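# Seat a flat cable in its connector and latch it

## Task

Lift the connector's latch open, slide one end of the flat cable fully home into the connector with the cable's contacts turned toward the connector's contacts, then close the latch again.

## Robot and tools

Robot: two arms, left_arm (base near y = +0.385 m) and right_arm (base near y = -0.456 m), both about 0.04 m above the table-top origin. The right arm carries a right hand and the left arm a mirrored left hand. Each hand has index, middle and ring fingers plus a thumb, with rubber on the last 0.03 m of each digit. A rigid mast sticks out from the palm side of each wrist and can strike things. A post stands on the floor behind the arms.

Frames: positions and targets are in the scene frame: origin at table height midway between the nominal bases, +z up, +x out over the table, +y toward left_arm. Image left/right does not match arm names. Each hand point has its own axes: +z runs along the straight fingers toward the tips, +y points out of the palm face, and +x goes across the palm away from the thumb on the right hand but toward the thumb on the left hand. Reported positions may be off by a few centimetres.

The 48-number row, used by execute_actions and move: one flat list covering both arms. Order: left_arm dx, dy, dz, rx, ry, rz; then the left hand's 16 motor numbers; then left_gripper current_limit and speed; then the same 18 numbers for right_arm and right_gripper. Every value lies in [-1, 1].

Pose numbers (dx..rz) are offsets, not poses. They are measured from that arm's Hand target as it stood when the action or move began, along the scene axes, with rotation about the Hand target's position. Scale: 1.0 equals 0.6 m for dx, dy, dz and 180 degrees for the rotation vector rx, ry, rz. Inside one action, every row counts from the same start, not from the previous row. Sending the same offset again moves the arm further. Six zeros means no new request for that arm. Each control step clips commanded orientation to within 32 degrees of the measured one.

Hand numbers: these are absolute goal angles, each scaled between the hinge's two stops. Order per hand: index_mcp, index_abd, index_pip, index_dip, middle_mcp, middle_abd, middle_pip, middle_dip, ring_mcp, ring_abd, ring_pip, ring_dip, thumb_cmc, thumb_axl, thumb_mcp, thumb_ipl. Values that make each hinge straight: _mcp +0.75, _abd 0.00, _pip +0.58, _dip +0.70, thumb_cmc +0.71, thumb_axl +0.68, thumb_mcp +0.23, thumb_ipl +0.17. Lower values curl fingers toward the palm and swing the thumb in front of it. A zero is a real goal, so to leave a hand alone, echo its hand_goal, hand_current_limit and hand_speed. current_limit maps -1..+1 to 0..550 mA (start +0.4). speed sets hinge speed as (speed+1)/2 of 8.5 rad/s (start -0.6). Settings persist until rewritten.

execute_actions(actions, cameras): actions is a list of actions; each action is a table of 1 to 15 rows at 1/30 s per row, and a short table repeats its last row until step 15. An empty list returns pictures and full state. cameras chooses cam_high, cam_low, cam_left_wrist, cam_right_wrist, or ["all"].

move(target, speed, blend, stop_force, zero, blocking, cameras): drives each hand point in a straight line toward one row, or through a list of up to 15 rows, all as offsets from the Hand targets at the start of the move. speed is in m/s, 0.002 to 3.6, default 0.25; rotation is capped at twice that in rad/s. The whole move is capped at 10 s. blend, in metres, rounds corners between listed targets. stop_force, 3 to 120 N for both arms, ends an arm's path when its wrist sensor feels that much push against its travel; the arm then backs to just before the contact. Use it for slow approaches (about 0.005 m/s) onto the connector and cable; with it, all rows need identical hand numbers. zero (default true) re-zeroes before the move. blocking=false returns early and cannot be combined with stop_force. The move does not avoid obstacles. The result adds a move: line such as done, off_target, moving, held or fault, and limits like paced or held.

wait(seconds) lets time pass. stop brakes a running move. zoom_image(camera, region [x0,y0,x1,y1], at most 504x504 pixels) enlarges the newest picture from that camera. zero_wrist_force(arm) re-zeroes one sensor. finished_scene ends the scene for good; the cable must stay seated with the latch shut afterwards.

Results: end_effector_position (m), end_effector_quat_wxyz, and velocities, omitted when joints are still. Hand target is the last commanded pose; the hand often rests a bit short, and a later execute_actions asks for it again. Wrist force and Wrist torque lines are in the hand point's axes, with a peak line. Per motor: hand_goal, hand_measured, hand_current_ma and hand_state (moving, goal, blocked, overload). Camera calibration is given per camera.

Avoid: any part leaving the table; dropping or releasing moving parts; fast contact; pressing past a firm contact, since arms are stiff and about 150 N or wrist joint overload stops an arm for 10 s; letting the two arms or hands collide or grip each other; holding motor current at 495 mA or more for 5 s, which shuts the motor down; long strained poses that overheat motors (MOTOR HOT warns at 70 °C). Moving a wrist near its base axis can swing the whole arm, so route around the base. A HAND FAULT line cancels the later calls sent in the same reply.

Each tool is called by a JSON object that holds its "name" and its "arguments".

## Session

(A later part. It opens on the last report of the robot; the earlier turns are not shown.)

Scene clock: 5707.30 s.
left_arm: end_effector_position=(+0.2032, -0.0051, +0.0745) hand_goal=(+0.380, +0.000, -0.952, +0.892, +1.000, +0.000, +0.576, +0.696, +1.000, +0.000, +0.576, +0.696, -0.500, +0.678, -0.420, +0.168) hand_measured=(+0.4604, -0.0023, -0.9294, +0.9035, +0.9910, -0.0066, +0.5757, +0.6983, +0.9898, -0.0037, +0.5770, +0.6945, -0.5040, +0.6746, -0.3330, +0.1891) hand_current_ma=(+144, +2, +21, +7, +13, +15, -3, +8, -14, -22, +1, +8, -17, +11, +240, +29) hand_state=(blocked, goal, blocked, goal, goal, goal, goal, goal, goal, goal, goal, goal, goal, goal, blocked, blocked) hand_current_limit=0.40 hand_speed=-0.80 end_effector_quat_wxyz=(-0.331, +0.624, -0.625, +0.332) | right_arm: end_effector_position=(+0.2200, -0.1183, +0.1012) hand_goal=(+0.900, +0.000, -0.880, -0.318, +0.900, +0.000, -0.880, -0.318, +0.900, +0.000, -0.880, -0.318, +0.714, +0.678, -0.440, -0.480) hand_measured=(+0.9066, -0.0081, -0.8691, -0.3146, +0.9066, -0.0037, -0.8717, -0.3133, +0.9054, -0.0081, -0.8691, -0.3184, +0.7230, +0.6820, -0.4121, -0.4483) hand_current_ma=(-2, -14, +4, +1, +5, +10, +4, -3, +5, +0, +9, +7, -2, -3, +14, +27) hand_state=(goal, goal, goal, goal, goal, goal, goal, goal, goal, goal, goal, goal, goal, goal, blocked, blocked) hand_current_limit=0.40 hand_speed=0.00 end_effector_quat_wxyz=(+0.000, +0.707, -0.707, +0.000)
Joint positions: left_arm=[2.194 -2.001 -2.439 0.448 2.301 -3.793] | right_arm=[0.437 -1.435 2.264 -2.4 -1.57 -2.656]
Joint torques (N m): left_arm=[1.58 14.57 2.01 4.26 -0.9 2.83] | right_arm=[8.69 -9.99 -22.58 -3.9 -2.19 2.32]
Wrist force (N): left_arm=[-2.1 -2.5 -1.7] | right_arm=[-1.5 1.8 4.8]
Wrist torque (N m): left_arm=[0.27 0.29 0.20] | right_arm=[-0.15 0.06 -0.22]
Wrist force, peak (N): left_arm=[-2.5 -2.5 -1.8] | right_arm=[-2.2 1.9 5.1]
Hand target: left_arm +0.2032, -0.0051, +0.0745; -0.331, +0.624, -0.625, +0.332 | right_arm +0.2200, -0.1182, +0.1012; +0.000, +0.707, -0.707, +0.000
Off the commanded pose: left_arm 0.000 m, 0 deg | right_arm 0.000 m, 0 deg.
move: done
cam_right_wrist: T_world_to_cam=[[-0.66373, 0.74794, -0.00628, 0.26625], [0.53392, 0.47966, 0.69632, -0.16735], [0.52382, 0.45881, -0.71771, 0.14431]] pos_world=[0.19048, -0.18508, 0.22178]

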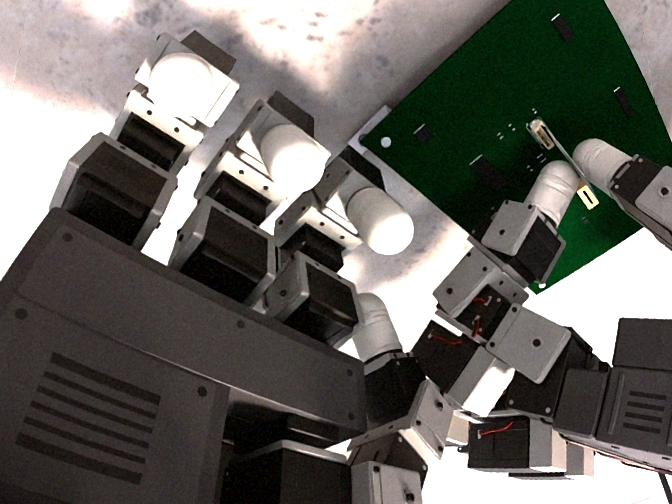

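{"name": "move", "arguments": {"target": [0.0025,0.0083,0,0,0,0, 0.38,0,-0.952,0.891, 1,0,0.576,0.696, 1,0,0.576,0.696, -0.5,0.678,-0.42,0.168, 0.4, -0.8, 0.05,0.0,0,0,0,0, 0.9,0,-0.88,-0.319, 0.9,0,-0.88,-0.319, 0.9,0,-0.88,-0.319, 0.714,0.678,-0.44,-0.48, 0.4, 0], "speed": 0.08, "cameras": ["cam_right_wrist", "cam_left_wrist"]}}

{"name": "zoom_image", "arguments": {"camera": "cam_right_wrist", "region": [490, 90, 590, 190]}}

{"name": "zoom_image", "arguments": {"camera": "cam_left_wrist", "region": [60, 30, 150, 130]}}

Scene clock: 5855.07 s.
left_arm: end_effector_position=(+0.2047, -0.0002, +0.0745) hand_goal=(+0.380, +0.000, -0.952, +0.892, +1.000, +0.000, +0.576, +0.696, +1.000, +0.000, +0.576, +0.696, -0.500, +0.678, -0.420, +0.168) hand_measured=(+0.4616, -0.0023, -0.9307, +0.9035, +0.9910, -0.0066, +0.5770, +0.6983, +0.9898, -0.0037, +0.5770, +0.6945, -0.5052, +0.6756, -0.3320, +0.1891) hand_current_ma=(+150, +0, +13, +9, -4, +15, -4, +16, -14, -6, +1, +4, +3, +14, +238, +25) hand_state=(blocked, goal, blocked, goal, goal, goal, goal, goal, goal, goal, goal, goal, goal, goal, blocked, blocked) hand_current_limit=0.40 hand_speed=-0.80 end_effector_quat_wxyz=(-0.331, +0.624, -0.625, +0.332) | right_arm: end_effector_position=(+0.2499, -0.1183, +0.1012) hand_goal=(+0.900, +0.000, -0.880, -0.318, +0.900, +0.000, -0.880, -0.318, +0.900, +0.000, -0.880, -0.318, +0.714, +0.678, -0.440, -0.480) hand_measured=(+0.9054, -0.0081, -0.8691, -0.3146, +0.9066, -0.0037, -0.8717, -0.3146, +0.9054, -0.0081, -0.8691, -0.3184, +0.7230, +0.6820, -0.4121, -0.4483) hand_current_ma=(+0, -9, +12, +2, +14, +4, +6, -2, +4, -4, +9, +6, -1, +0, +9, +32) hand_state=(goal, goal, goal, goal, goal, goal, goal, goal, goal, goal, goal, goal, goal, goal, blocked, blocked) hand_current_limit=0.40 hand_speed=0.00 end_effector_quat_wxyz=(+0.000, +0.707, -0.707, +0.000)
Joint positions: left_arm=[2.205 -1.999 -2.45 0.464 2.293 -3.781] | right_arm=[0.406 -1.389 2.207 -2.389 -1.571 -2.687]
Joint torques (N m): left_arm=[6.88 34.34 0.9 3.82 -1.45 3.17] | right_arm=[-4.91 -12.91 -23.6 -1.13 -0.18 -2.61]
Wrist force (N): left_arm=[-2.5 -2.5 -1.8] | right_arm=[-1.4 2.0 4.9]
Wrist torque (N m): left_arm=[0.28 0.34 0.07] | right_arm=[-0.13 0.03 -0.05]
Wrist force, peak (N): left_arm=[-2.5 -2.6 -1.8] | right_arm=[-1.8 2.2 5.1]
Hand target: left_arm +0.2047, -0.0002, +0.0745; -0.331, +0.624, -0.625, +0.332 | right_arm +0.2500, -0.1182, +0.1012; +0.000, +0.707, -0.707, +0.000
Off the commanded pose: left_arm 0.000 m, 0 deg | right_arm 0.000 m, 0 deg.
move: done
cam_left_wrist: T_world_to_cam=[[0.37137, 0.75773, 0.53659, -0.14665], [-0.30508, -0.44625, 0.8413, -0.04252], [0.87693, -0.47614, 0.06544, -0.05491]] pos_world=[0.08964, 0.066, 0.11805]
cam_right_wrist: T_world_to_cam=[[-0.66369, 0.74798, -0.00634, 0.2861], [0.53395, 0.47968, 0.69628, -0.18324], [0.52384, 0.45873, -0.71774, 0.12856]] pos_world=[0.22038, -0.18507, 0.22168]
Images, in order (width x height): cam_left_wrist 672x504, cam_right_wrist 672x504.

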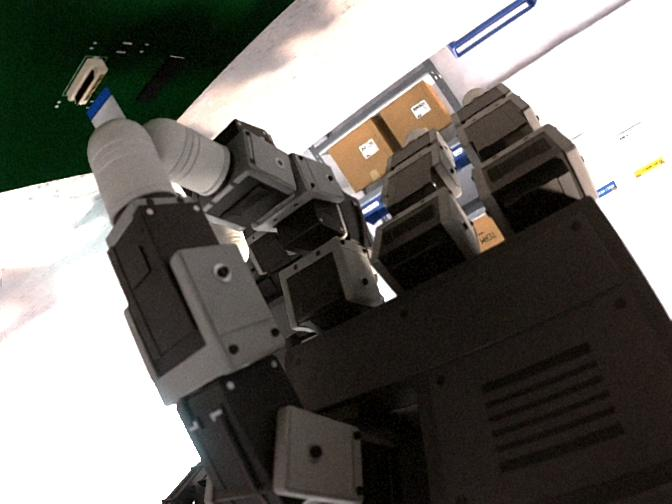

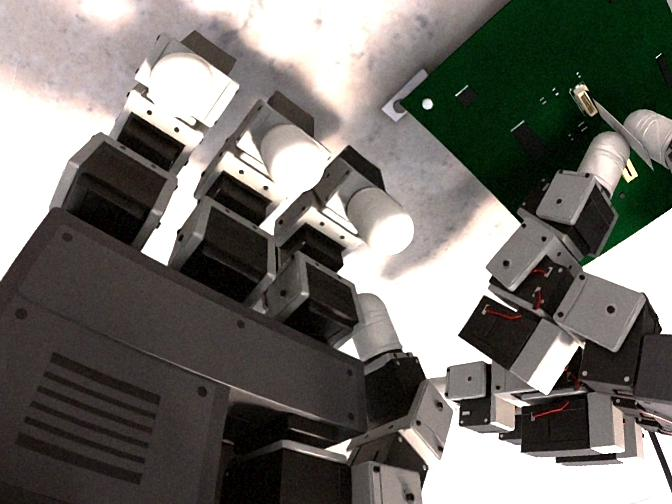

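Scaled by 5.040 from the camera's image (finer frame: 960x720).

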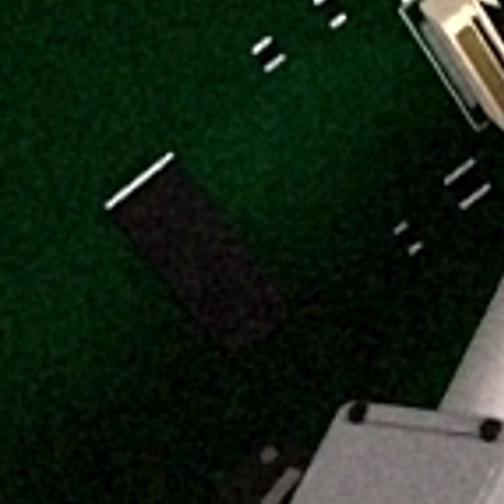

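Scaled by 5.040 from the camera's image (finer frame: 960x720).

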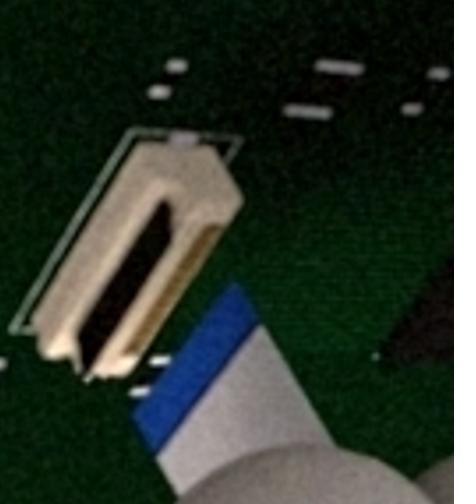

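{"name": "move", "arguments": {"target": [[0,0,0,0,0,0,0.38,0,-0.952,0.891,1,0,0.576,0.696,1,0,0.576,0.696,-0.5,0.678,-0.42,0.168,0.4,-0.8,-0.0498,0,0,0,0,0,0.9,0,-0.88,-0.319,0.9,0,-0.88,-0.319,0.9,0,-0.88,-0.319,0.714,0.678,-0.44,-0.48,0.4,0]], "speed": 0.05, "cameras": ["cam_left_wrist","cam_right_wrist"]}}

Scene clock: 5925.80 s.
left_arm: end_effector_position=(+0.2047, -0.0002, +0.0745) hand_goal=(+0.380, +0.000, -0.952, +0.892, +1.000, +0.000, +0.576, +0.696, +1.000, +0.000, +0.576, +0.696, -0.500, +0.678, -0.420, +0.168) hand_measured=(+0.4604, -0.0023, -0.9307, +0.9035, +0.9922, -0.0066, +0.5757, +0.6983, +0.9898, -0.0037, +0.5757, +0.6932, -0.5052, +0.6756, -0.3320, +0.1891) hand_current_ma=(+130, +1, +7, +11, +11, +16, -7, +4, -9, -9, -10, -1, -5, +7, +236, +24) hand_state=(blocked, goal, blocked, goal, goal, goal, goal, goal, goal, goal, goal, goal, goal, goal, blocked, blocked) hand_current_limit=0.40 hand_speed=-0.80 end_effector_quat_wxyz=(-0.331, +0.624, -0.625, +0.332) | right_arm: end_effector_position=(+0.2203, -0.1182, +0.1012) hand_goal=(+0.900, +0.000, -0.880, -0.318, +0.900, +0.000, -0.880, -0.318, +0.900, +0.000, -0.880, -0.318, +0.714, +0.678, -0.440, -0.480) hand_measured=(+0.9054, -0.0081, -0.8691, -0.3146, +0.9078, -0.0037, -0.8717, -0.3146, +0.9054, -0.0081, -0.8691, -0.3171, +0.7242, +0.6809, -0.4111, -0.4483) hand_current_ma=(-10, -3, +8, +0, +9, +10, +13, +3, -3, +0, +11, -2, +0, +1, +7, +34) hand_state=(goal, goal, goal, goal, goal, goal, goal, goal, goal, goal, goal, goal, goal, goal, blocked, blocked) hand_current_limit=0.40 hand_speed=0.00 end_effector_quat_wxyz=(+0.000, +0.707, -0.707, +0.000)
Joint positions: left_arm=[2.205 -1.999 -2.45 0.464 2.293 -3.781] | right_arm=[0.437 -1.435 2.263 -2.4 -1.57 -2.656]
Joint torques (N m): left_arm=[7.23 34.35 1.52 4.27 -1.57 2.99] | right_arm=[8.18 -29.79 -9.64 -3.82 0.89 2.18]
Wrist force (N): left_arm=[-2.3 -2.3 -1.7] | right_arm=[-1.8 2.1 4.8]
Wrist torque (N m): left_arm=[0.29 0.32 0.08] | right_arm=[-0.10 0.09 -0.23]
Wrist force, peak (N): left_arm=[-2.6 -2.5 -1.9] | right_arm=[-1.7 2.1 5.2]
Hand target: left_arm +0.2047, -0.0002, +0.0745; -0.331, +0.624, -0.625, +0.332 | right_arm +0.2202, -0.1182, +0.1012; +0.000, +0.707, -0.707, +0.000
Off the commanded pose: left_arm 0.000 m, 0 deg | right_arm 0.000 m, 0 deg.
move: done
cam_left_wrist: T_world_to_cam=[[0.37136, 0.75771, 0.53662, -0.14672], [-0.30509, -0.44628, 0.84128, -0.04247], [0.87693, -0.47614, 0.06544, -0.05486]] pos_world=[0.08964, 0.0661, 0.11805]
cam_right_wrist: T_world_to_cam=[[-0.66377, 0.74791, -0.00624, 0.26636], [0.53395, 0.47968, 0.69628, -0.16748], [0.52375, 0.45884, -0.71775, 0.14406]] pos_world=[0.19078, -0.18498, 0.22168]

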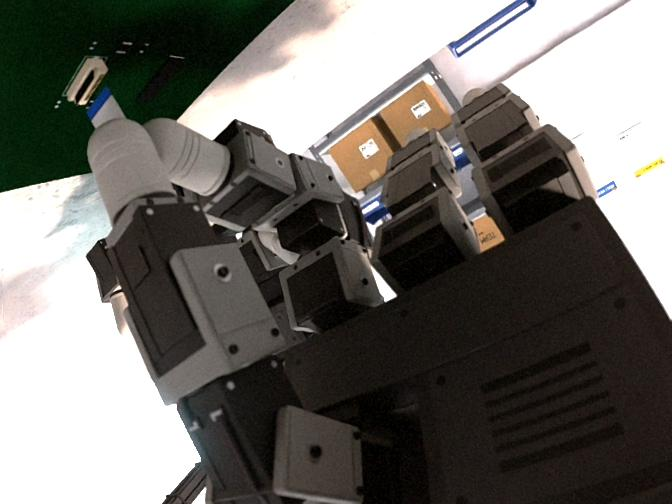

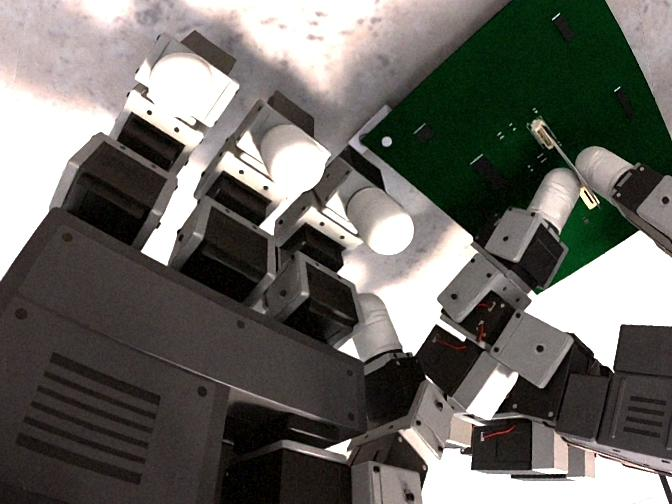

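{"name": "zoom_image", "arguments": {"camera": "cam_right_wrist", "region": [510, 100, 630, 220]}}

{"name": "zoom_image", "arguments": {"camera": "cam_left_wrist", "region": [50, 40, 140, 140]}}

Scaled by 4.200 from the camera's image (finer frame: 960x720).

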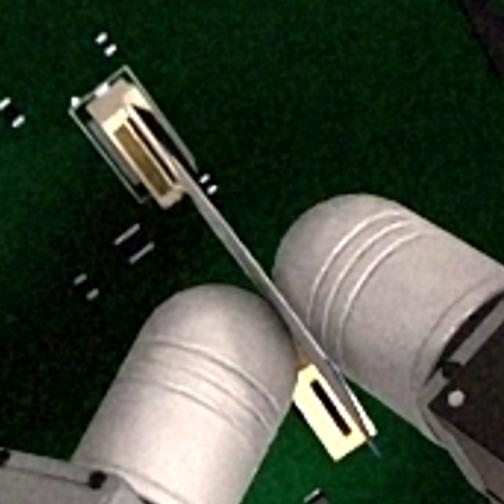

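Scaled by 5.040 from the camera's image (finer frame: 960x720).

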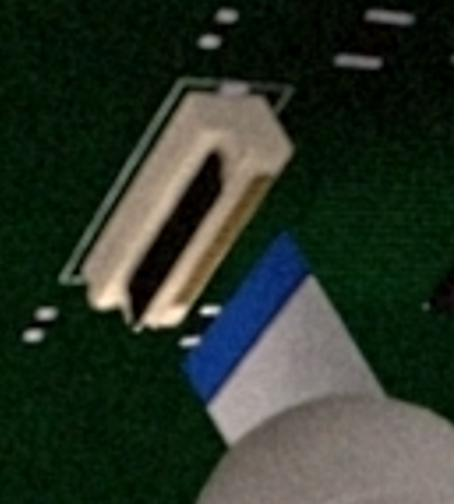

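{"name": "zoom_image", "arguments": {"camera": "cam_right_wrist", "region": [522, 108, 572, 158]}}

{"name": "zoom_image", "arguments": {"camera": "cam_left_wrist", "region": [62, 55, 112, 115]}}

Scaled by 10.080 from the camera's image (finer frame: 960x720).

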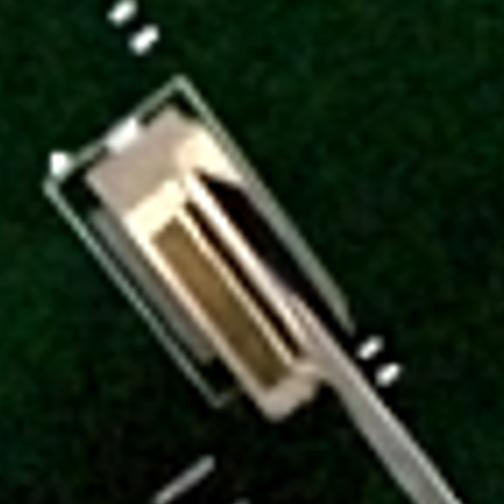

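Scaled by 8.400 from the camera's image (finer frame: 960x720).

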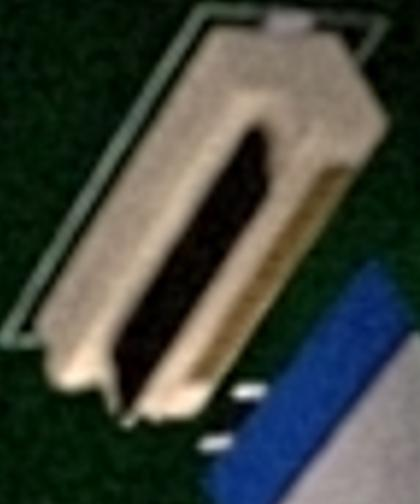

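{"name": "move", "arguments": {"target": [[-0.0021,0.0020,0,0,0,0.0278,0.38,0,-0.952,0.891,1,0,0.576,0.696,1,0,0.576,0.696,-0.5,0.678,-0.42,0.168,0.4,-0.8,0,0,0,0,0,0,0.9,0,-0.88,-0.319,0.9,0,-0.88,-0.319,0.9,0,-0.88,-0.319,0.714,0.678,-0.44,-0.48,0.4,0]], "speed": 0.02, "cameras": ["cam_left_wrist","cam_right_wrist"]}}

{"name": "zoom_image", "arguments": {"camera": "cam_right_wrist", "region": [522, 108, 572, 158]}}

{"name": "zoom_image", "arguments": {"camera": "cam_right_wrist", "region": [510, 100, 630, 220]}}

{"name": "zoom_image", "arguments": {"camera": "cam_left_wrist", "region": [50, 50, 120, 130]}}

Scene clock: 6095.27 s.
left_arm: end_effector_position=(+0.2034, +0.0010, +0.0745) hand_goal=(+0.380, +0.000, -0.952, +0.892, +1.000, +0.000, +0.576, +0.696, +1.000, +0.000, +0.576, +0.696, -0.500, +0.678, -0.420, +0.168) hand_measured=(+0.4604, -0.0023, -0.9307, +0.9035, +0.9910, -0.0066, +0.5770, +0.6983, +0.9898, -0.0037, +0.5757, +0.6945, -0.5040, +0.6756, -0.3320, +0.1891) hand_current_ma=(+140, +7, +4, +11, +1, +23, -3, +10, -16, -6, +4, +4, -9, +7, +240, +19) hand_state=(blocked, goal, blocked, goal, goal, goal, goal, goal, goal, goal, goal, goal, goal, goal, blocked, blocked) hand_current_limit=0.40 hand_speed=-0.80 end_effector_quat_wxyz=(-0.345, +0.651, -0.597, +0.317) | right_arm: end_effector_position=(+0.2202, -0.1182, +0.1012) hand_goal=(+0.900, +0.000, -0.880, -0.318, +0.900, +0.000, -0.880, -0.318, +0.900, +0.000, -0.880, -0.318, +0.714, +0.678, -0.440, -0.480) hand_measured=(+0.9054, -0.0081, -0.8691, -0.3146, +0.9078, -0.0052, -0.8730, -0.3133, +0.9054, -0.0081, -0.8691, -0.3184, +0.7230, +0.6809, -0.4121, -0.4483) hand_current_ma=(-5, -7, +12, -10, +7, +8, +1, -2, +4, -12, +5, +7, +9, +6, +6, +28) hand_state=(goal, goal, goal, goal, goal, goal, goal, goal, goal, goal, goal, goal, goal, goal, blocked, blocked) hand_current_limit=0.40 hand_speed=0.00 end_effector_quat_wxyz=(+0.000, +0.707, -0.707, +0.000)
Joint positions: left_arm=[2.181 -1.982 -2.435 0.351 2.364 -3.9] | right_arm=[0.437 -1.435 2.264 -2.401 -1.57 -2.656]
Joint torques (N m): left_arm=[-5.83 34.73 17.16 0.94 3.25 -2.84] | right_arm=[8.72 -29.31 -10.52 -3.92 -2.14 2.35]
Wrist force (N): left_arm=[-2.2 -2.1 -1.6] | right_arm=[-1.8 1.9 5.0]
Wrist torque (N m): left_arm=[0.33 0.30 0.19] | right_arm=[-0.15 0.09 -0.24]
Wrist force, peak (N): left_arm=[-2.5 -2.4 -2.0] | right_arm=[-1.8 2.1 5.2]
Hand target: left_arm +0.2034, +0.0010, +0.0745; -0.345, +0.651, -0.597, +0.317 | right_arm +0.2202, -0.1182, +0.1012; +0.000, +0.707, -0.707, +0.000
Off the commanded pose: left_arm 0.000 m, 0 deg | right_arm 0.000 m, 0 deg.
move: done
cam_left_wrist: T_world_to_cam=[[0.30404, 0.78717, 0.53658, -0.1335], [-0.2651, -0.47109, 0.84131, -0.05043], [0.91503, -0.39804, 0.06544, -0.06104]] pos_world=[0.08308, 0.05704, 0.11805]
cam_right_wrist: T_world_to_cam=[[-0.66369, 0.74798, -0.00634, 0.26625], [0.53395, 0.47968, 0.69628, -0.16738], [0.52384, 0.45873, -0.71774, 0.14413]] pos_world=[0.19058, -0.18498, 0.22168]

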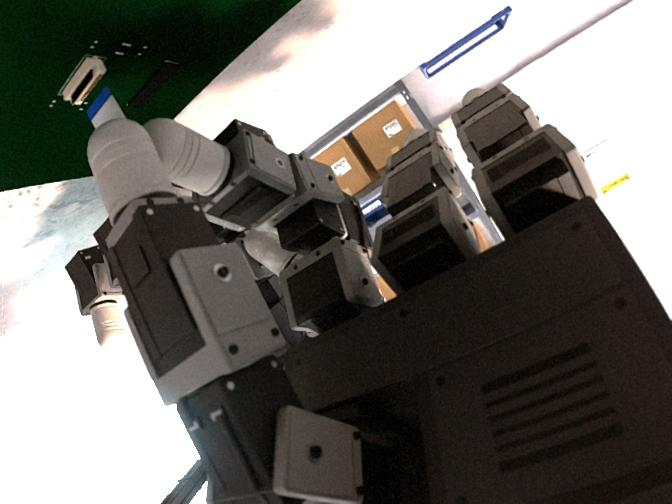

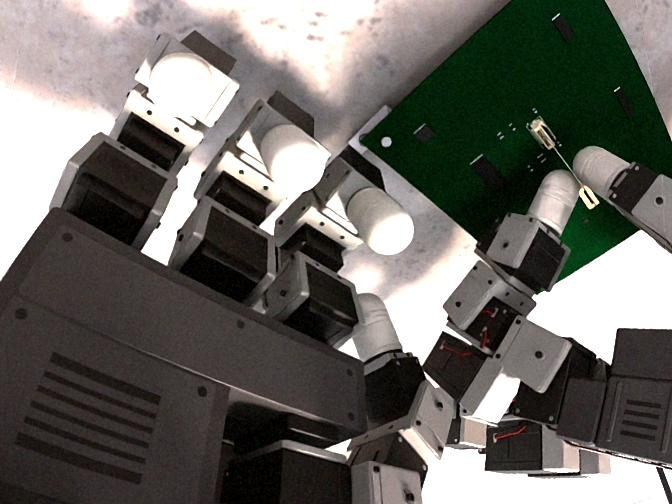

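Scaled by 10.080 from the camera's image (finer frame: 960x720).

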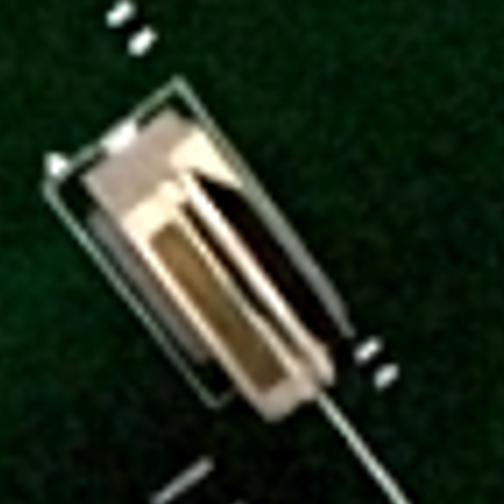

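Scaled by 4.200 from the camera's image (finer frame: 960x720).

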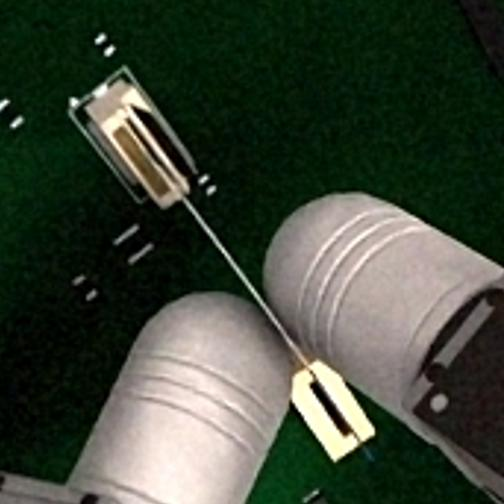

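Scaled by 6.300 from the camera's image (finer frame: 960x720).

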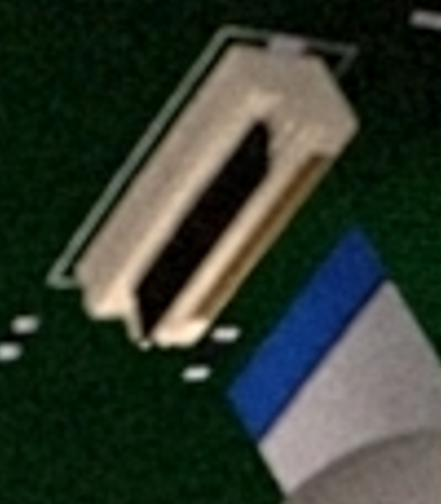

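{"name": "zoom_image", "arguments": {"camera": "cam_right_wrist", "region": [534, 118, 562, 146]}}

{"name": "zoom_image", "arguments": {"camera": "cam_left_wrist", "region": [58, 52, 110, 104]}}

Scaled by 18.000 from the camera's image (finer frame: 960x720).

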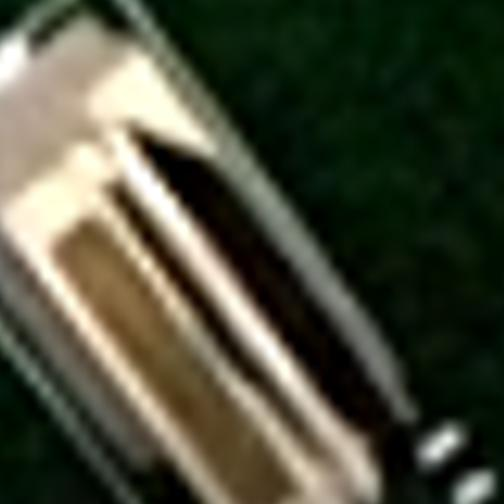

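Scaled by 9.692 from the camera's image (finer frame: 960x720).

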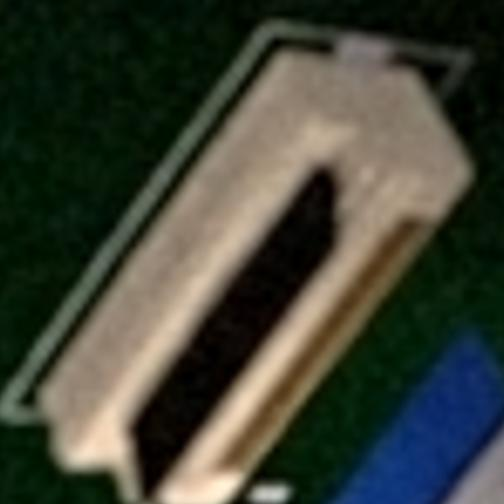

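{"name": "move", "arguments": {"target": [[0,-0.0022,-0.0042,0,0,0,0.38,0,-0.952,0.891,1,0,0.576,0.696,1,0,0.576,0.696,-0.5,0.678,-0.42,0.168,0.4,-0.8,0,0,0,0,0,0,0.9,0,-0.88,-0.319,0.9,0,-0.88,-0.319,0.9,0,-0.88,-0.319,0.714,0.678,-0.44,-0.48,0.4,0]], "speed": 0.02, "cameras": ["cam_left_wrist","cam_right_wrist"]}}

{"name": "zoom_image", "arguments": {"camera": "cam_right_wrist", "region": [534, 118, 562, 146]}}

{"name": "zoom_image", "arguments": {"camera": "cam_left_wrist", "region": [60, 60, 120, 120]}}

Scene clock: 6242.97 s.
left_arm: end_effector_position=(+0.2034, -0.0003, +0.0721) hand_goal=(+0.380, +0.000, -0.952, +0.892, +1.000, +0.000, +0.576, +0.696, +1.000, +0.000, +0.576, +0.696, -0.500, +0.678, -0.420, +0.168) hand_measured=(+0.4616, -0.0023, -0.9294, +0.9035, +0.9898, -0.0066, +0.5757, +0.6983, +0.9898, -0.0052, +0.5770, +0.6945, -0.5040, +0.6756, -0.3320, +0.1881) hand_current_ma=(+137, -1, +18, +9, +3, +3, -10, +4, -17, -14, +2, -1, -8, +7, +244, +18) hand_state=(blocked, goal, blocked, goal, goal, goal, goal, goal, goal, goal, goal, goal, goal, goal, blocked, blocked) hand_current_limit=0.40 hand_speed=-0.80 end_effector_quat_wxyz=(-0.345, +0.651, -0.597, +0.317) | right_arm: end_effector_position=(+0.2202, -0.1182, +0.1012) hand_goal=(+0.900, +0.000, -0.880, -0.318, +0.900, +0.000, -0.880, -0.318, +0.900, +0.000, -0.880, -0.318, +0.714, +0.678, -0.440, -0.480) hand_measured=(+0.9042, -0.0081, -0.8691, -0.3146, +0.9066, -0.0037, -0.8717, -0.3133, +0.9054, -0.0081, -0.8691, -0.3184, +0.7242, +0.6809, -0.4111, -0.4483) hand_current_ma=(-10, +0, +16, +0, +11, +6, +6, -2, +5, -5, +15, +3, +3, +5, +13, +36) hand_state=(goal, goal, goal, goal, goal, goal, goal, goal, goal, goal, goal, goal, goal, goal, blocked, blocked) hand_current_limit=0.40 hand_speed=0.00 end_effector_quat_wxyz=(+0.000, +0.707, -0.707, +0.000)
Joint positions: left_arm=[2.178 -1.992 -2.432 0.355 2.366 -3.903] | right_arm=[0.437 -1.435 2.264 -2.401 -1.57 -2.656]
Joint torques (N m): left_arm=[-5.6 14.87 17.13 4.27 3.32 -2.67] | right_arm=[8.52 -29.46 -10.38 -3.71 -2.01 2.14]
Wrist force (N): left_arm=[-2.1 -2.3 -1.7] | right_arm=[-2.0 1.9 5.1]
Wrist torque (N m): left_arm=[0.30 0.27 0.21] | right_arm=[-0.16 0.13 -0.25]
Wrist force, peak (N): left_arm=[-2.2 -2.5 -2.0] | right_arm=[-1.6 1.9 5.3]
Hand target: left_arm +0.2034, -0.0003, +0.0720; -0.345, +0.651, -0.597, +0.317 | right_arm +0.2202, -0.1182, +0.1012; +0.000, +0.707, -0.707, +0.000
Off the commanded pose: left_arm 0.000 m, 0 deg | right_arm 0.000 m, 0 deg.
move: done
cam_left_wrist: T_world_to_cam=[[0.30386, 0.78722, 0.53661, -0.13102], [-0.265, -0.47118, 0.84129, -0.04901], [0.91512, -0.39783, 0.06544, -0.06136]] pos_world=[0.08298, 0.05564, 0.11555]
cam_right_wrist: T_world_to_cam=[[-0.66369, 0.74798, -0.00634, 0.26625], [0.53395, 0.47968, 0.69628, -0.16738], [0.52384, 0.45873, -0.71774, 0.14413]] pos_world=[0.19058, -0.18498, 0.22168]

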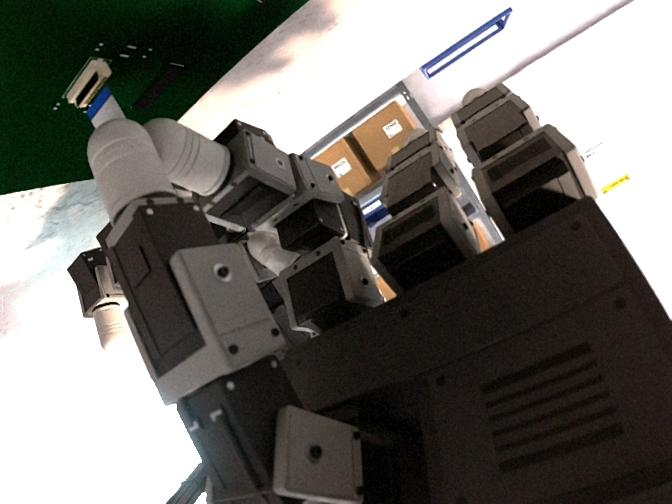

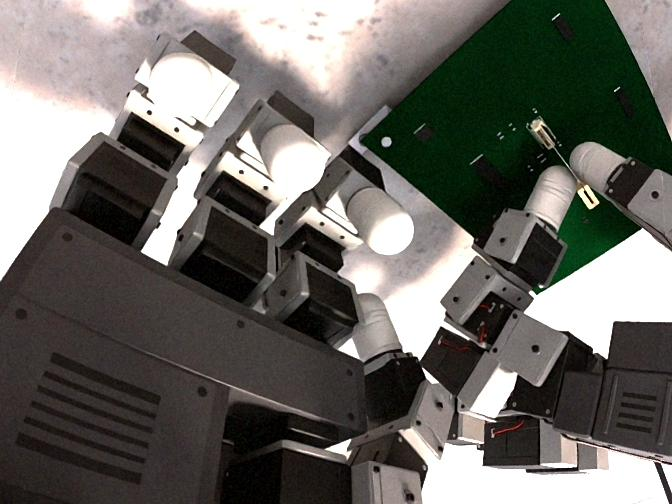

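Scaled by 18.000 from the camera's image (finer frame: 960x720).

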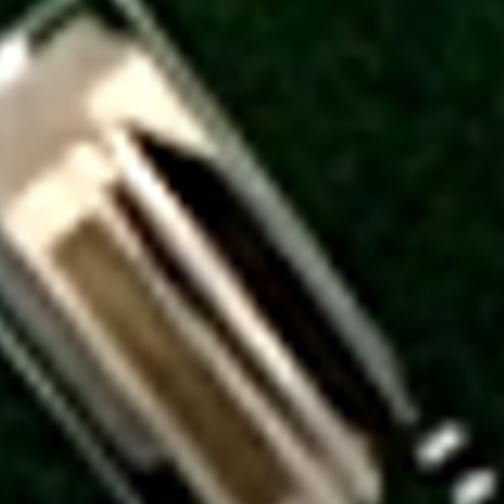

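Scaled by 8.400 from the camera's image (finer frame: 960x720).

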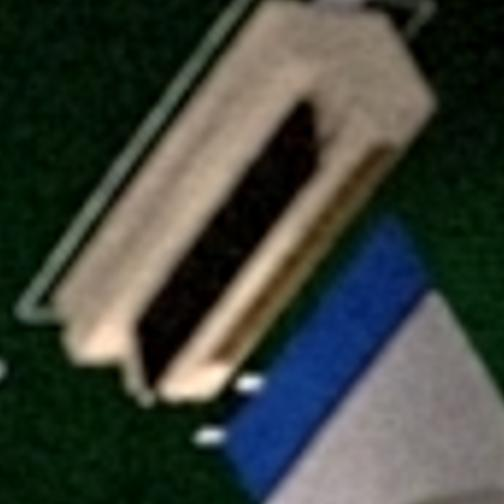

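{"name": "zoom_image", "arguments": {"camera": "cam_right_wrist", "region": [537, 124, 557, 144]}}

Scaled by 25.200 from the camera's image (finer frame: 960x720).

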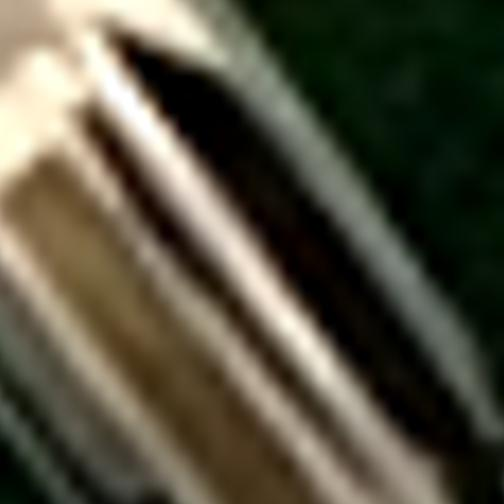

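{"name": "move", "arguments": {"target": [[-0.0025,0,0,0,0,0,0.38,0,-0.952,0.891,1,0,0.576,0.696,1,0,0.576,0.696,-0.5,0.678,-0.42,0.168,0.4,-0.8,0,0,0,0,0,0,0.9,0,-0.88,-0.319,0.9,0,-0.88,-0.319,0.9,0,-0.88,-0.319,0.714,0.678,-0.44,-0.48,0.4,0]], "speed": 0.02, "cameras": ["cam_right_wrist"]}}

{"name": "zoom_image", "arguments": {"camera": "cam_right_wrist", "region": [537, 124, 557, 144]}}

{"name": "zoom_image", "arguments": {"camera": "cam_right_wrist", "region": [540, 124, 580, 164]}}

Scene clock: 6290.93 s.
left_arm: end_effector_position=(+0.2020, -0.0003, +0.0720) hand_goal=(+0.380, +0.000, -0.952, +0.892, +1.000, +0.000, +0.576, +0.696, +1.000, +0.000, +0.576, +0.696, -0.500, +0.678, -0.420, +0.168) hand_measured=(+0.4604, -0.0023, -0.9307, +0.9047, +0.9910, -0.0052, +0.5757, +0.6971, +0.9898, -0.0037, +0.5770, +0.6932, -0.5052, +0.6756, -0.3330, +0.1891) hand_current_ma=(+143, +2, +14, +12, +10, +10, -5, +16, -11, -7, -9, +2, -1, +7, +233, +27) hand_state=(blocked, goal, blocked, goal, goal, goal, goal, goal, goal, goal, goal, goal, goal, goal, blocked, blocked) hand_current_limit=0.40 hand_speed=-0.80 end_effector_quat_wxyz=(-0.345, +0.651, -0.597, +0.317) | right_arm: end_effector_position=(+0.2202, -0.1182, +0.1012) hand_goal=(+0.900, +0.000, -0.880, -0.318, +0.900, +0.000, -0.880, -0.318, +0.900, +0.000, -0.880, -0.318, +0.714, +0.678, -0.440, -0.480) hand_measured=(+0.9054, -0.0081, -0.8704, -0.3146, +0.9066, -0.0052, -0.8717, -0.3133, +0.9042, -0.0081, -0.8678, -0.3184, +0.7242, +0.6820, -0.4121, -0.4483) hand_current_ma=(-10, -8, +12, +6, +10, -1, +5, +1, +6, +5, +11, +4, +9, -5, +3, +30) hand_state=(goal, goal, goal, goal, goal, goal, goal, goal, goal, goal, goal, goal, goal, goal, blocked, blocked) hand_current_limit=0.40 hand_speed=0.00 end_effector_quat_wxyz=(+0.000, +0.707, -0.707, +0.000)
Joint positions: left_arm=[2.175 -1.991 -2.433 0.353 2.368 -3.907] | right_arm=[0.437 -1.435 2.264 -2.401 -1.57 -2.656]
Joint torques (N m): left_arm=[-5.69 35.51 2 1.13 3.27 -2.88] | right_arm=[7.79 -29.77 -10.32 -3.74 -2.13 2.17]
Wrist force (N): left_arm=[-1.9 -2.3 -1.8] | right_arm=[-1.6 1.9 5.1]
Wrist torque (N m): left_arm=[0.33 0.26 0.22] | right_arm=[-0.16 0.08 -0.23]
Wrist force, peak (N): left_arm=[-2.3 -2.4 -1.9] | right_arm=[-2.0 2.0 5.2]
Hand target: left_arm +0.2019, -0.0003, +0.0720; -0.345, +0.651, -0.597, +0.317 | right_arm +0.2202, -0.1182, +0.1012; +0.000, +0.707, -0.707, +0.000
Off the commanded pose: left_arm 0.000 m, 0 deg | right_arm 0.000 m, 0 deg.
move: done
cam_right_wrist: T_world_to_cam=[[-0.66369, 0.74798, -0.00634, 0.26625], [0.53395, 0.47968, 0.69628, -0.16738], [0.52384, 0.45873, -0.71774, 0.14413]] pos_world=[0.19058, -0.18498, 0.22168]

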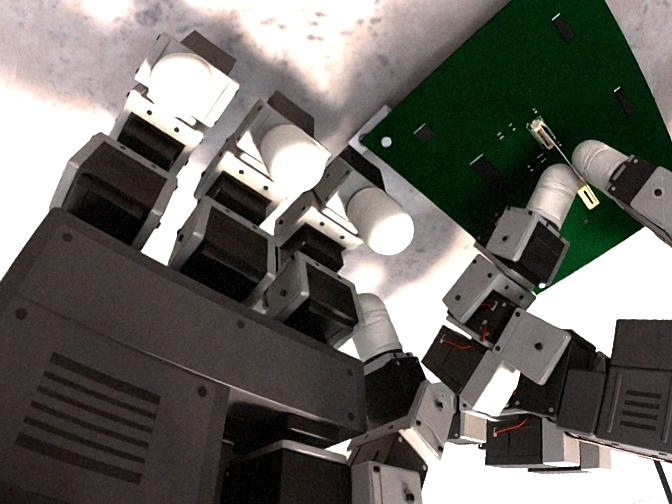

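Scaled by 25.200 from the camera's image (finer frame: 960x720).

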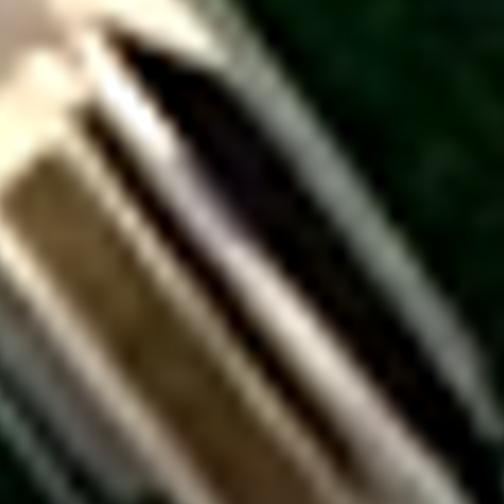

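Scaled by 12.600 from the camera's image (finer frame: 960x720).

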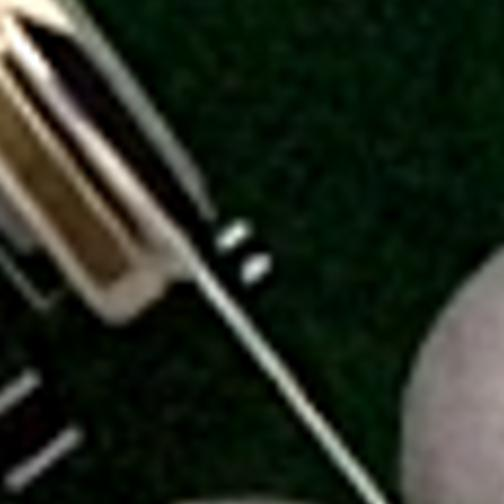

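{"name": "move", "arguments": {"target": [[0.0015,0.0013,-0.0025,0,0,0,0.38,0,-0.952,0.891,1,0,0.576,0.696,1,0,0.576,0.696,-0.5,0.678,-0.42,0.168,0.4,-0.8,0,0,0,0,0,0,0.9,0,-0.88,-0.319,0.9,0,-0.88,-0.319,0.9,0,-0.88,-0.319,0.714,0.678,-0.44,-0.48,0.4,0]], "speed": 0.02, "cameras": ["cam_left_wrist","cam_right_wrist"]}}

{"name": "zoom_image", "arguments": {"camera": "cam_right_wrist", "region": [537, 124, 557, 144]}}

{"name": "zoom_image", "arguments": {"camera": "cam_right_wrist", "region": [540, 124, 580, 164]}}

{"name": "zoom_image", "arguments": {"camera": "cam_left_wrist", "region": [60, 60, 120, 120]}}

Scene clock: 6315.17 s.
left_arm: end_effector_position=(+0.2028, +0.0005, +0.0706) hand_goal=(+0.380, +0.000, -0.952, +0.892, +1.000, +0.000, +0.576, +0.696, +1.000, +0.000, +0.576, +0.696, -0.500, +0.678, -0.420, +0.168) hand_measured=(+0.4604, -0.0023, -0.9294, +0.9035, +0.9910, -0.0066, +0.5757, +0.6996, +0.9898, -0.0037, +0.5770, +0.6945, -0.5052, +0.6756, -0.3320, +0.1891) hand_current_ma=(+152, +2, +30, +12, +11, +3, +3, +1, -17, -7, -5, +0, -7, +9, +240, +39) hand_state=(blocked, goal, blocked, goal, goal, goal, goal, goal, goal, goal, goal, goal, goal, goal, blocked, blocked) hand_current_limit=0.40 hand_speed=-0.80 end_effector_quat_wxyz=(-0.345, +0.651, -0.597, +0.317) | right_arm: end_effector_position=(+0.2202, -0.1182, +0.1012) hand_goal=(+0.900, +0.000, -0.880, -0.318, +0.900, +0.000, -0.880, -0.318, +0.900, +0.000, -0.880, -0.318, +0.714, +0.678, -0.440, -0.480) hand_measured=(+0.9054, -0.0081, -0.8691, -0.3146, +0.9078, -0.0037, -0.8717, -0.3146, +0.9054, -0.0081, -0.8678, -0.3171, +0.7242, +0.6820, -0.4121, -0.4483) hand_current_ma=(-13, -5, +5, +3, +14, +10, +1, -2, -4, -14, +10, +7, +16, +4, +6, +38) hand_state=(goal, goal, goal, goal, goal, goal, goal, goal, goal, goal, goal, goal, goal, goal, blocked, blocked) hand_current_limit=0.40 hand_speed=0.00 end_effector_quat_wxyz=(+0.000, +0.707, -0.707, +0.000)
Joint positions: left_arm=[2.178 -1.996 -2.434 0.362 2.366 -3.903] | right_arm=[0.437 -1.435 2.264 -2.401 -1.57 -2.656]
Joint torques (N m): left_arm=[7.54 15.67 1.61 4.08 -1.45 2.78] | right_arm=[7.83 -29.79 -10.25 -3.73 -2.01 2.08]
Wrist force (N): left_arm=[-2.0 -2.2 -1.6] | right_arm=[-1.6 1.8 5.1]
Wrist torque (N m): left_arm=[0.31 0.27 0.10] | right_arm=[-0.18 0.08 -0.22]
Wrist force, peak (N): left_arm=[-2.4 -2.5 -1.9] | right_arm=[-1.8 2.0 5.2]
Hand target: left_arm +0.2028, +0.0005, +0.0705; -0.345, +0.651, -0.597, +0.317 | right_arm +0.2202, -0.1182, +0.1012; +0.000, +0.707, -0.707, +0.000
Off the commanded pose: left_arm 0.000 m, 0 deg | right_arm 0.000 m, 0 deg.
move: done
cam_left_wrist: T_world_to_cam=[[0.30386, 0.78722, 0.53661, -0.13066], [-0.265, -0.47118, 0.84129, -0.04753], [0.91512, -0.39783, 0.06544, -0.0604]] pos_world=[0.08238, 0.05644, 0.11405]
cam_right_wrist: T_world_to_cam=[[-0.66369, 0.74798, -0.00634, 0.26625], [0.53395, 0.47968, 0.69628, -0.16738], [0.52384, 0.45873, -0.71774, 0.14413]] pos_world=[0.19058, -0.18498, 0.22168]

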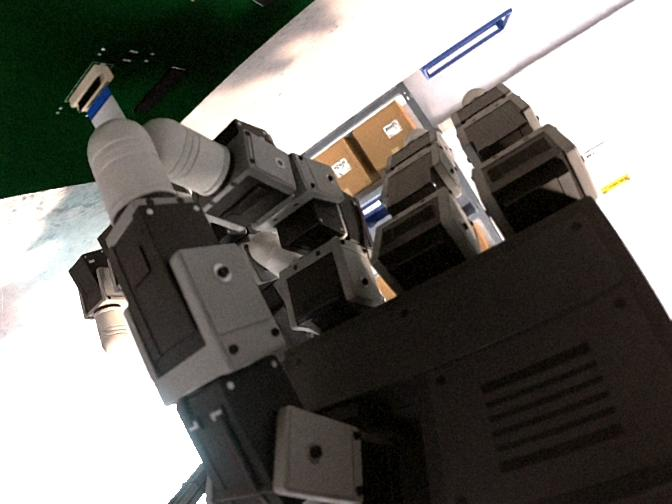

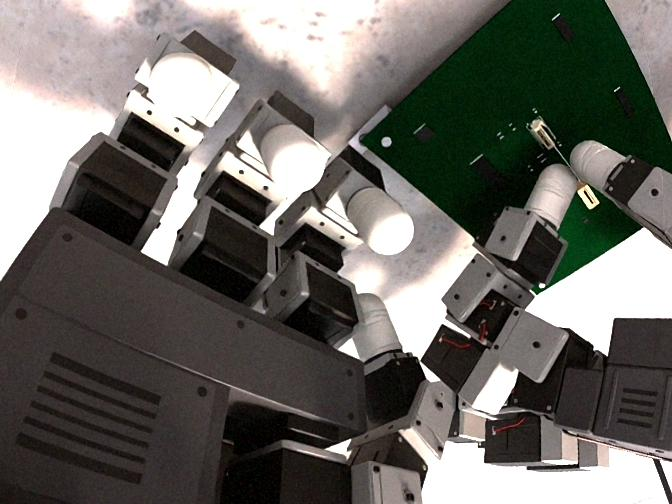

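Scaled by 25.200 from the camera's image (finer frame: 960x720).

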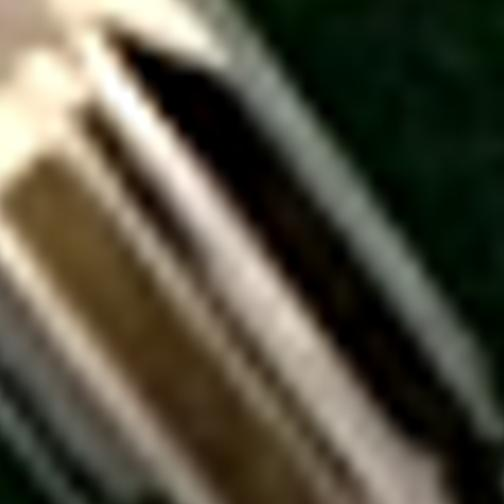

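Scaled by 12.600 from the camera's image (finer frame: 960x720).

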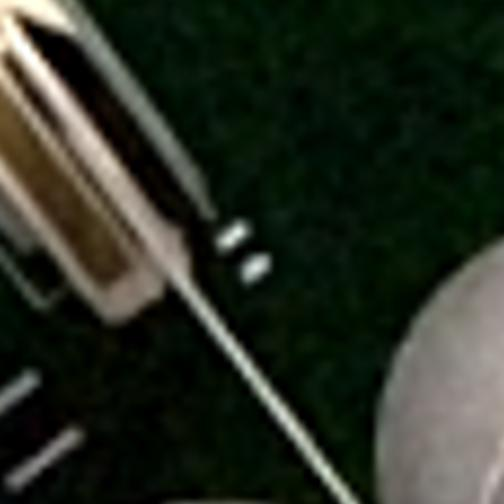

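Scaled by 8.400 from the camera's image (finer frame: 960x720).

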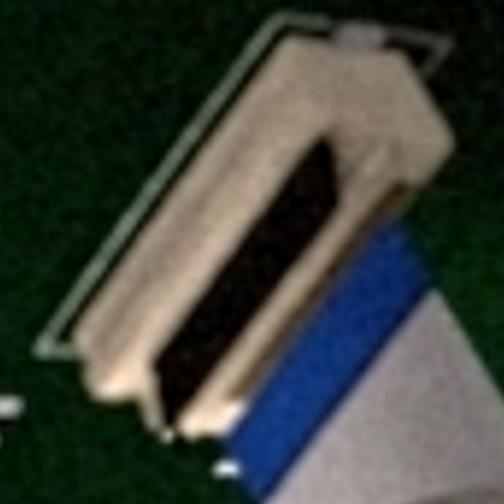

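{"name": "move", "arguments": {"target": [[0.0005,0.0002,-0.0025,0,0,0,0.38,0,-0.952,0.891,1,0,0.576,0.696,1,0,0.576,0.696,-0.5,0.678,-0.42,0.168,0.4,-0.8,0,0,0,0,0,0,0.9,0,-0.88,-0.319,0.9,0,-0.88,-0.319,0.9,0,-0.88,-0.319,0.714,0.678,-0.44,-0.48,0.4,0]], "speed": 0.01, "stop_force": 3, "cameras": ["cam_right_wrist"]}}

{"name": "zoom_image", "arguments": {"camera": "cam_right_wrist", "region": [537, 124, 557, 144]}}

Scene clock: 6334.83 s.
left_arm: end_effector_position=(+0.2031, +0.0006, +0.0690) hand_goal=(+0.380, +0.000, -0.952, +0.892, +1.000, +0.000, +0.576, +0.696, +1.000, +0.000, +0.576, +0.696, -0.500, +0.678, -0.420, +0.168) hand_measured=(+0.4616, -0.0023, -0.9307, +0.9035, +0.9910, -0.0052, +0.5757, +0.6983, +0.9898, -0.0037, +0.5770, +0.6945, -0.5040, +0.6756, -0.3320, +0.1891) hand_current_ma=(+135, +4, +24, +8, +3, +0, +8, +1, -11, -3, +0, +0, -5, +19, +240, +28) hand_state=(blocked, goal, blocked, goal, goal, goal, goal, goal, goal, goal, goal, goal, goal, goal, blocked, blocked) hand_current_limit=0.40 hand_speed=-0.80 end_effector_quat_wxyz=(-0.345, +0.651, -0.597, +0.317) | right_arm: end_effector_position=(+0.2202, -0.1182, +0.1012) hand_goal=(+0.900, +0.000, -0.880, -0.318, +0.900, +0.000, -0.880, -0.318, +0.900, +0.000, -0.880, -0.318, +0.714, +0.678, -0.440, -0.480) hand_measured=(+0.9054, -0.0081, -0.8704, -0.3146, +0.9078, -0.0037, -0.8717, -0.3133, +0.9054, -0.0081, -0.8691, -0.3184, +0.7230, +0.6820, -0.4121, -0.4483) hand_current_ma=(-11, -1, +17, -4, +10, +7, -4, +0, +1, -2, +16, +4, +3, -2, +10, +30) hand_state=(goal, goal, goal, goal, goal, goal, goal, goal, goal, goal, goal, goal, goal, goal, blocked, blocked) hand_current_limit=0.40 hand_speed=0.00 end_effector_quat_wxyz=(+0.000, +0.707, -0.707, +0.000)
Joint positions: left_arm=[2.179 -2.002 -2.434 0.368 2.365 -3.902] | right_arm=[0.437 -1.435 2.264 -2.401 -1.57 -2.656]
Joint torques (N m): left_arm=[7.63 15.49 1.14 4.13 -1.51 2.85] | right_arm=[8.18 -29.15 -10.58 -3.62 -2.08 1.98]
Wrist force (N): left_arm=[-2.4 -2.5 -1.8] | right_arm=[-1.7 1.9 5.0]
Wrist torque (N m): left_arm=[0.30 0.32 0.07] | right_arm=[-0.16 0.08 -0.23]
Wrist force, peak (N): left_arm=[-2.3 -2.5 -1.9] | right_arm=[-1.6 2.2 5.2]
Hand target: left_arm +0.2031, +0.0006, +0.0690; -0.345, +0.651, -0.597, +0.317 | right_arm +0.2202, -0.1182, +0.1012; +0.000, +0.707, -0.707, +0.000
Off the commanded pose: left_arm 0.000 m, 0 deg | right_arm 0.000 m, 0 deg.
move: done
cam_right_wrist: T_world_to_cam=[[-0.66369, 0.74798, -0.00634, 0.26625], [0.53395, 0.47968, 0.69628, -0.16738], [0.52384, 0.45873, -0.71774, 0.14413]] pos_world=[0.19058, -0.18498, 0.22168]

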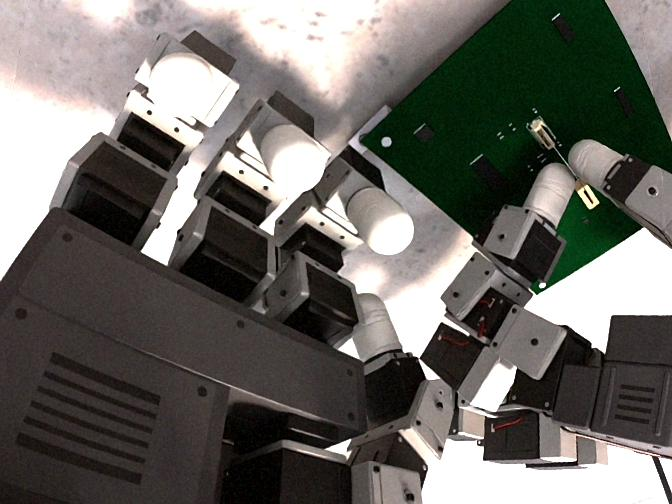

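Scaled by 25.200 from the camera's image (finer frame: 960x720).

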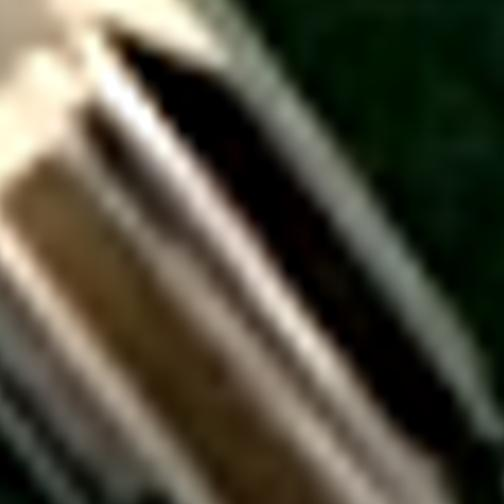

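{"name": "move", "arguments": {"target": [[-0.00018,0,-0.0033,0,0,0,0.38,0,-0.952,0.891,1,0,0.576,0.696,1,0,0.576,0.696,-0.5,0.678,-0.42,0.168,0.4,-0.8,0,0,0,0,0,0,0.9,0,-0.88,-0.319,0.9,0,-0.88,-0.319,0.9,0,-0.88,-0.319,0.714,0.678,-0.44,-0.48,0.4,0]], "speed": 0.005, "stop_force": 2.5, "cameras": ["cam_right_wrist","cam_left_wrist"]}}

{"name": "zoom_image", "arguments": {"camera": "cam_right_wrist", "region": [537, 124, 557, 144]}}

{"name": "zoom_image", "arguments": {"camera": "cam_left_wrist", "region": [60, 60, 120, 120]}}

stop_force must be a number from 3 to 120 (N); nothing of the call was run

Scaled by 25.200 from the camera's image (finer frame: 960x720).

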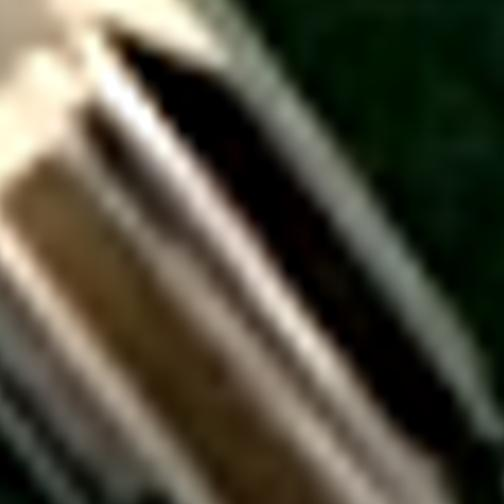

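This scene's latest camera images include none from cam_left_wrist. They are from: cam_right_wrist. cam_left_wrist's image comes with the result of a call that names it in "cameras".


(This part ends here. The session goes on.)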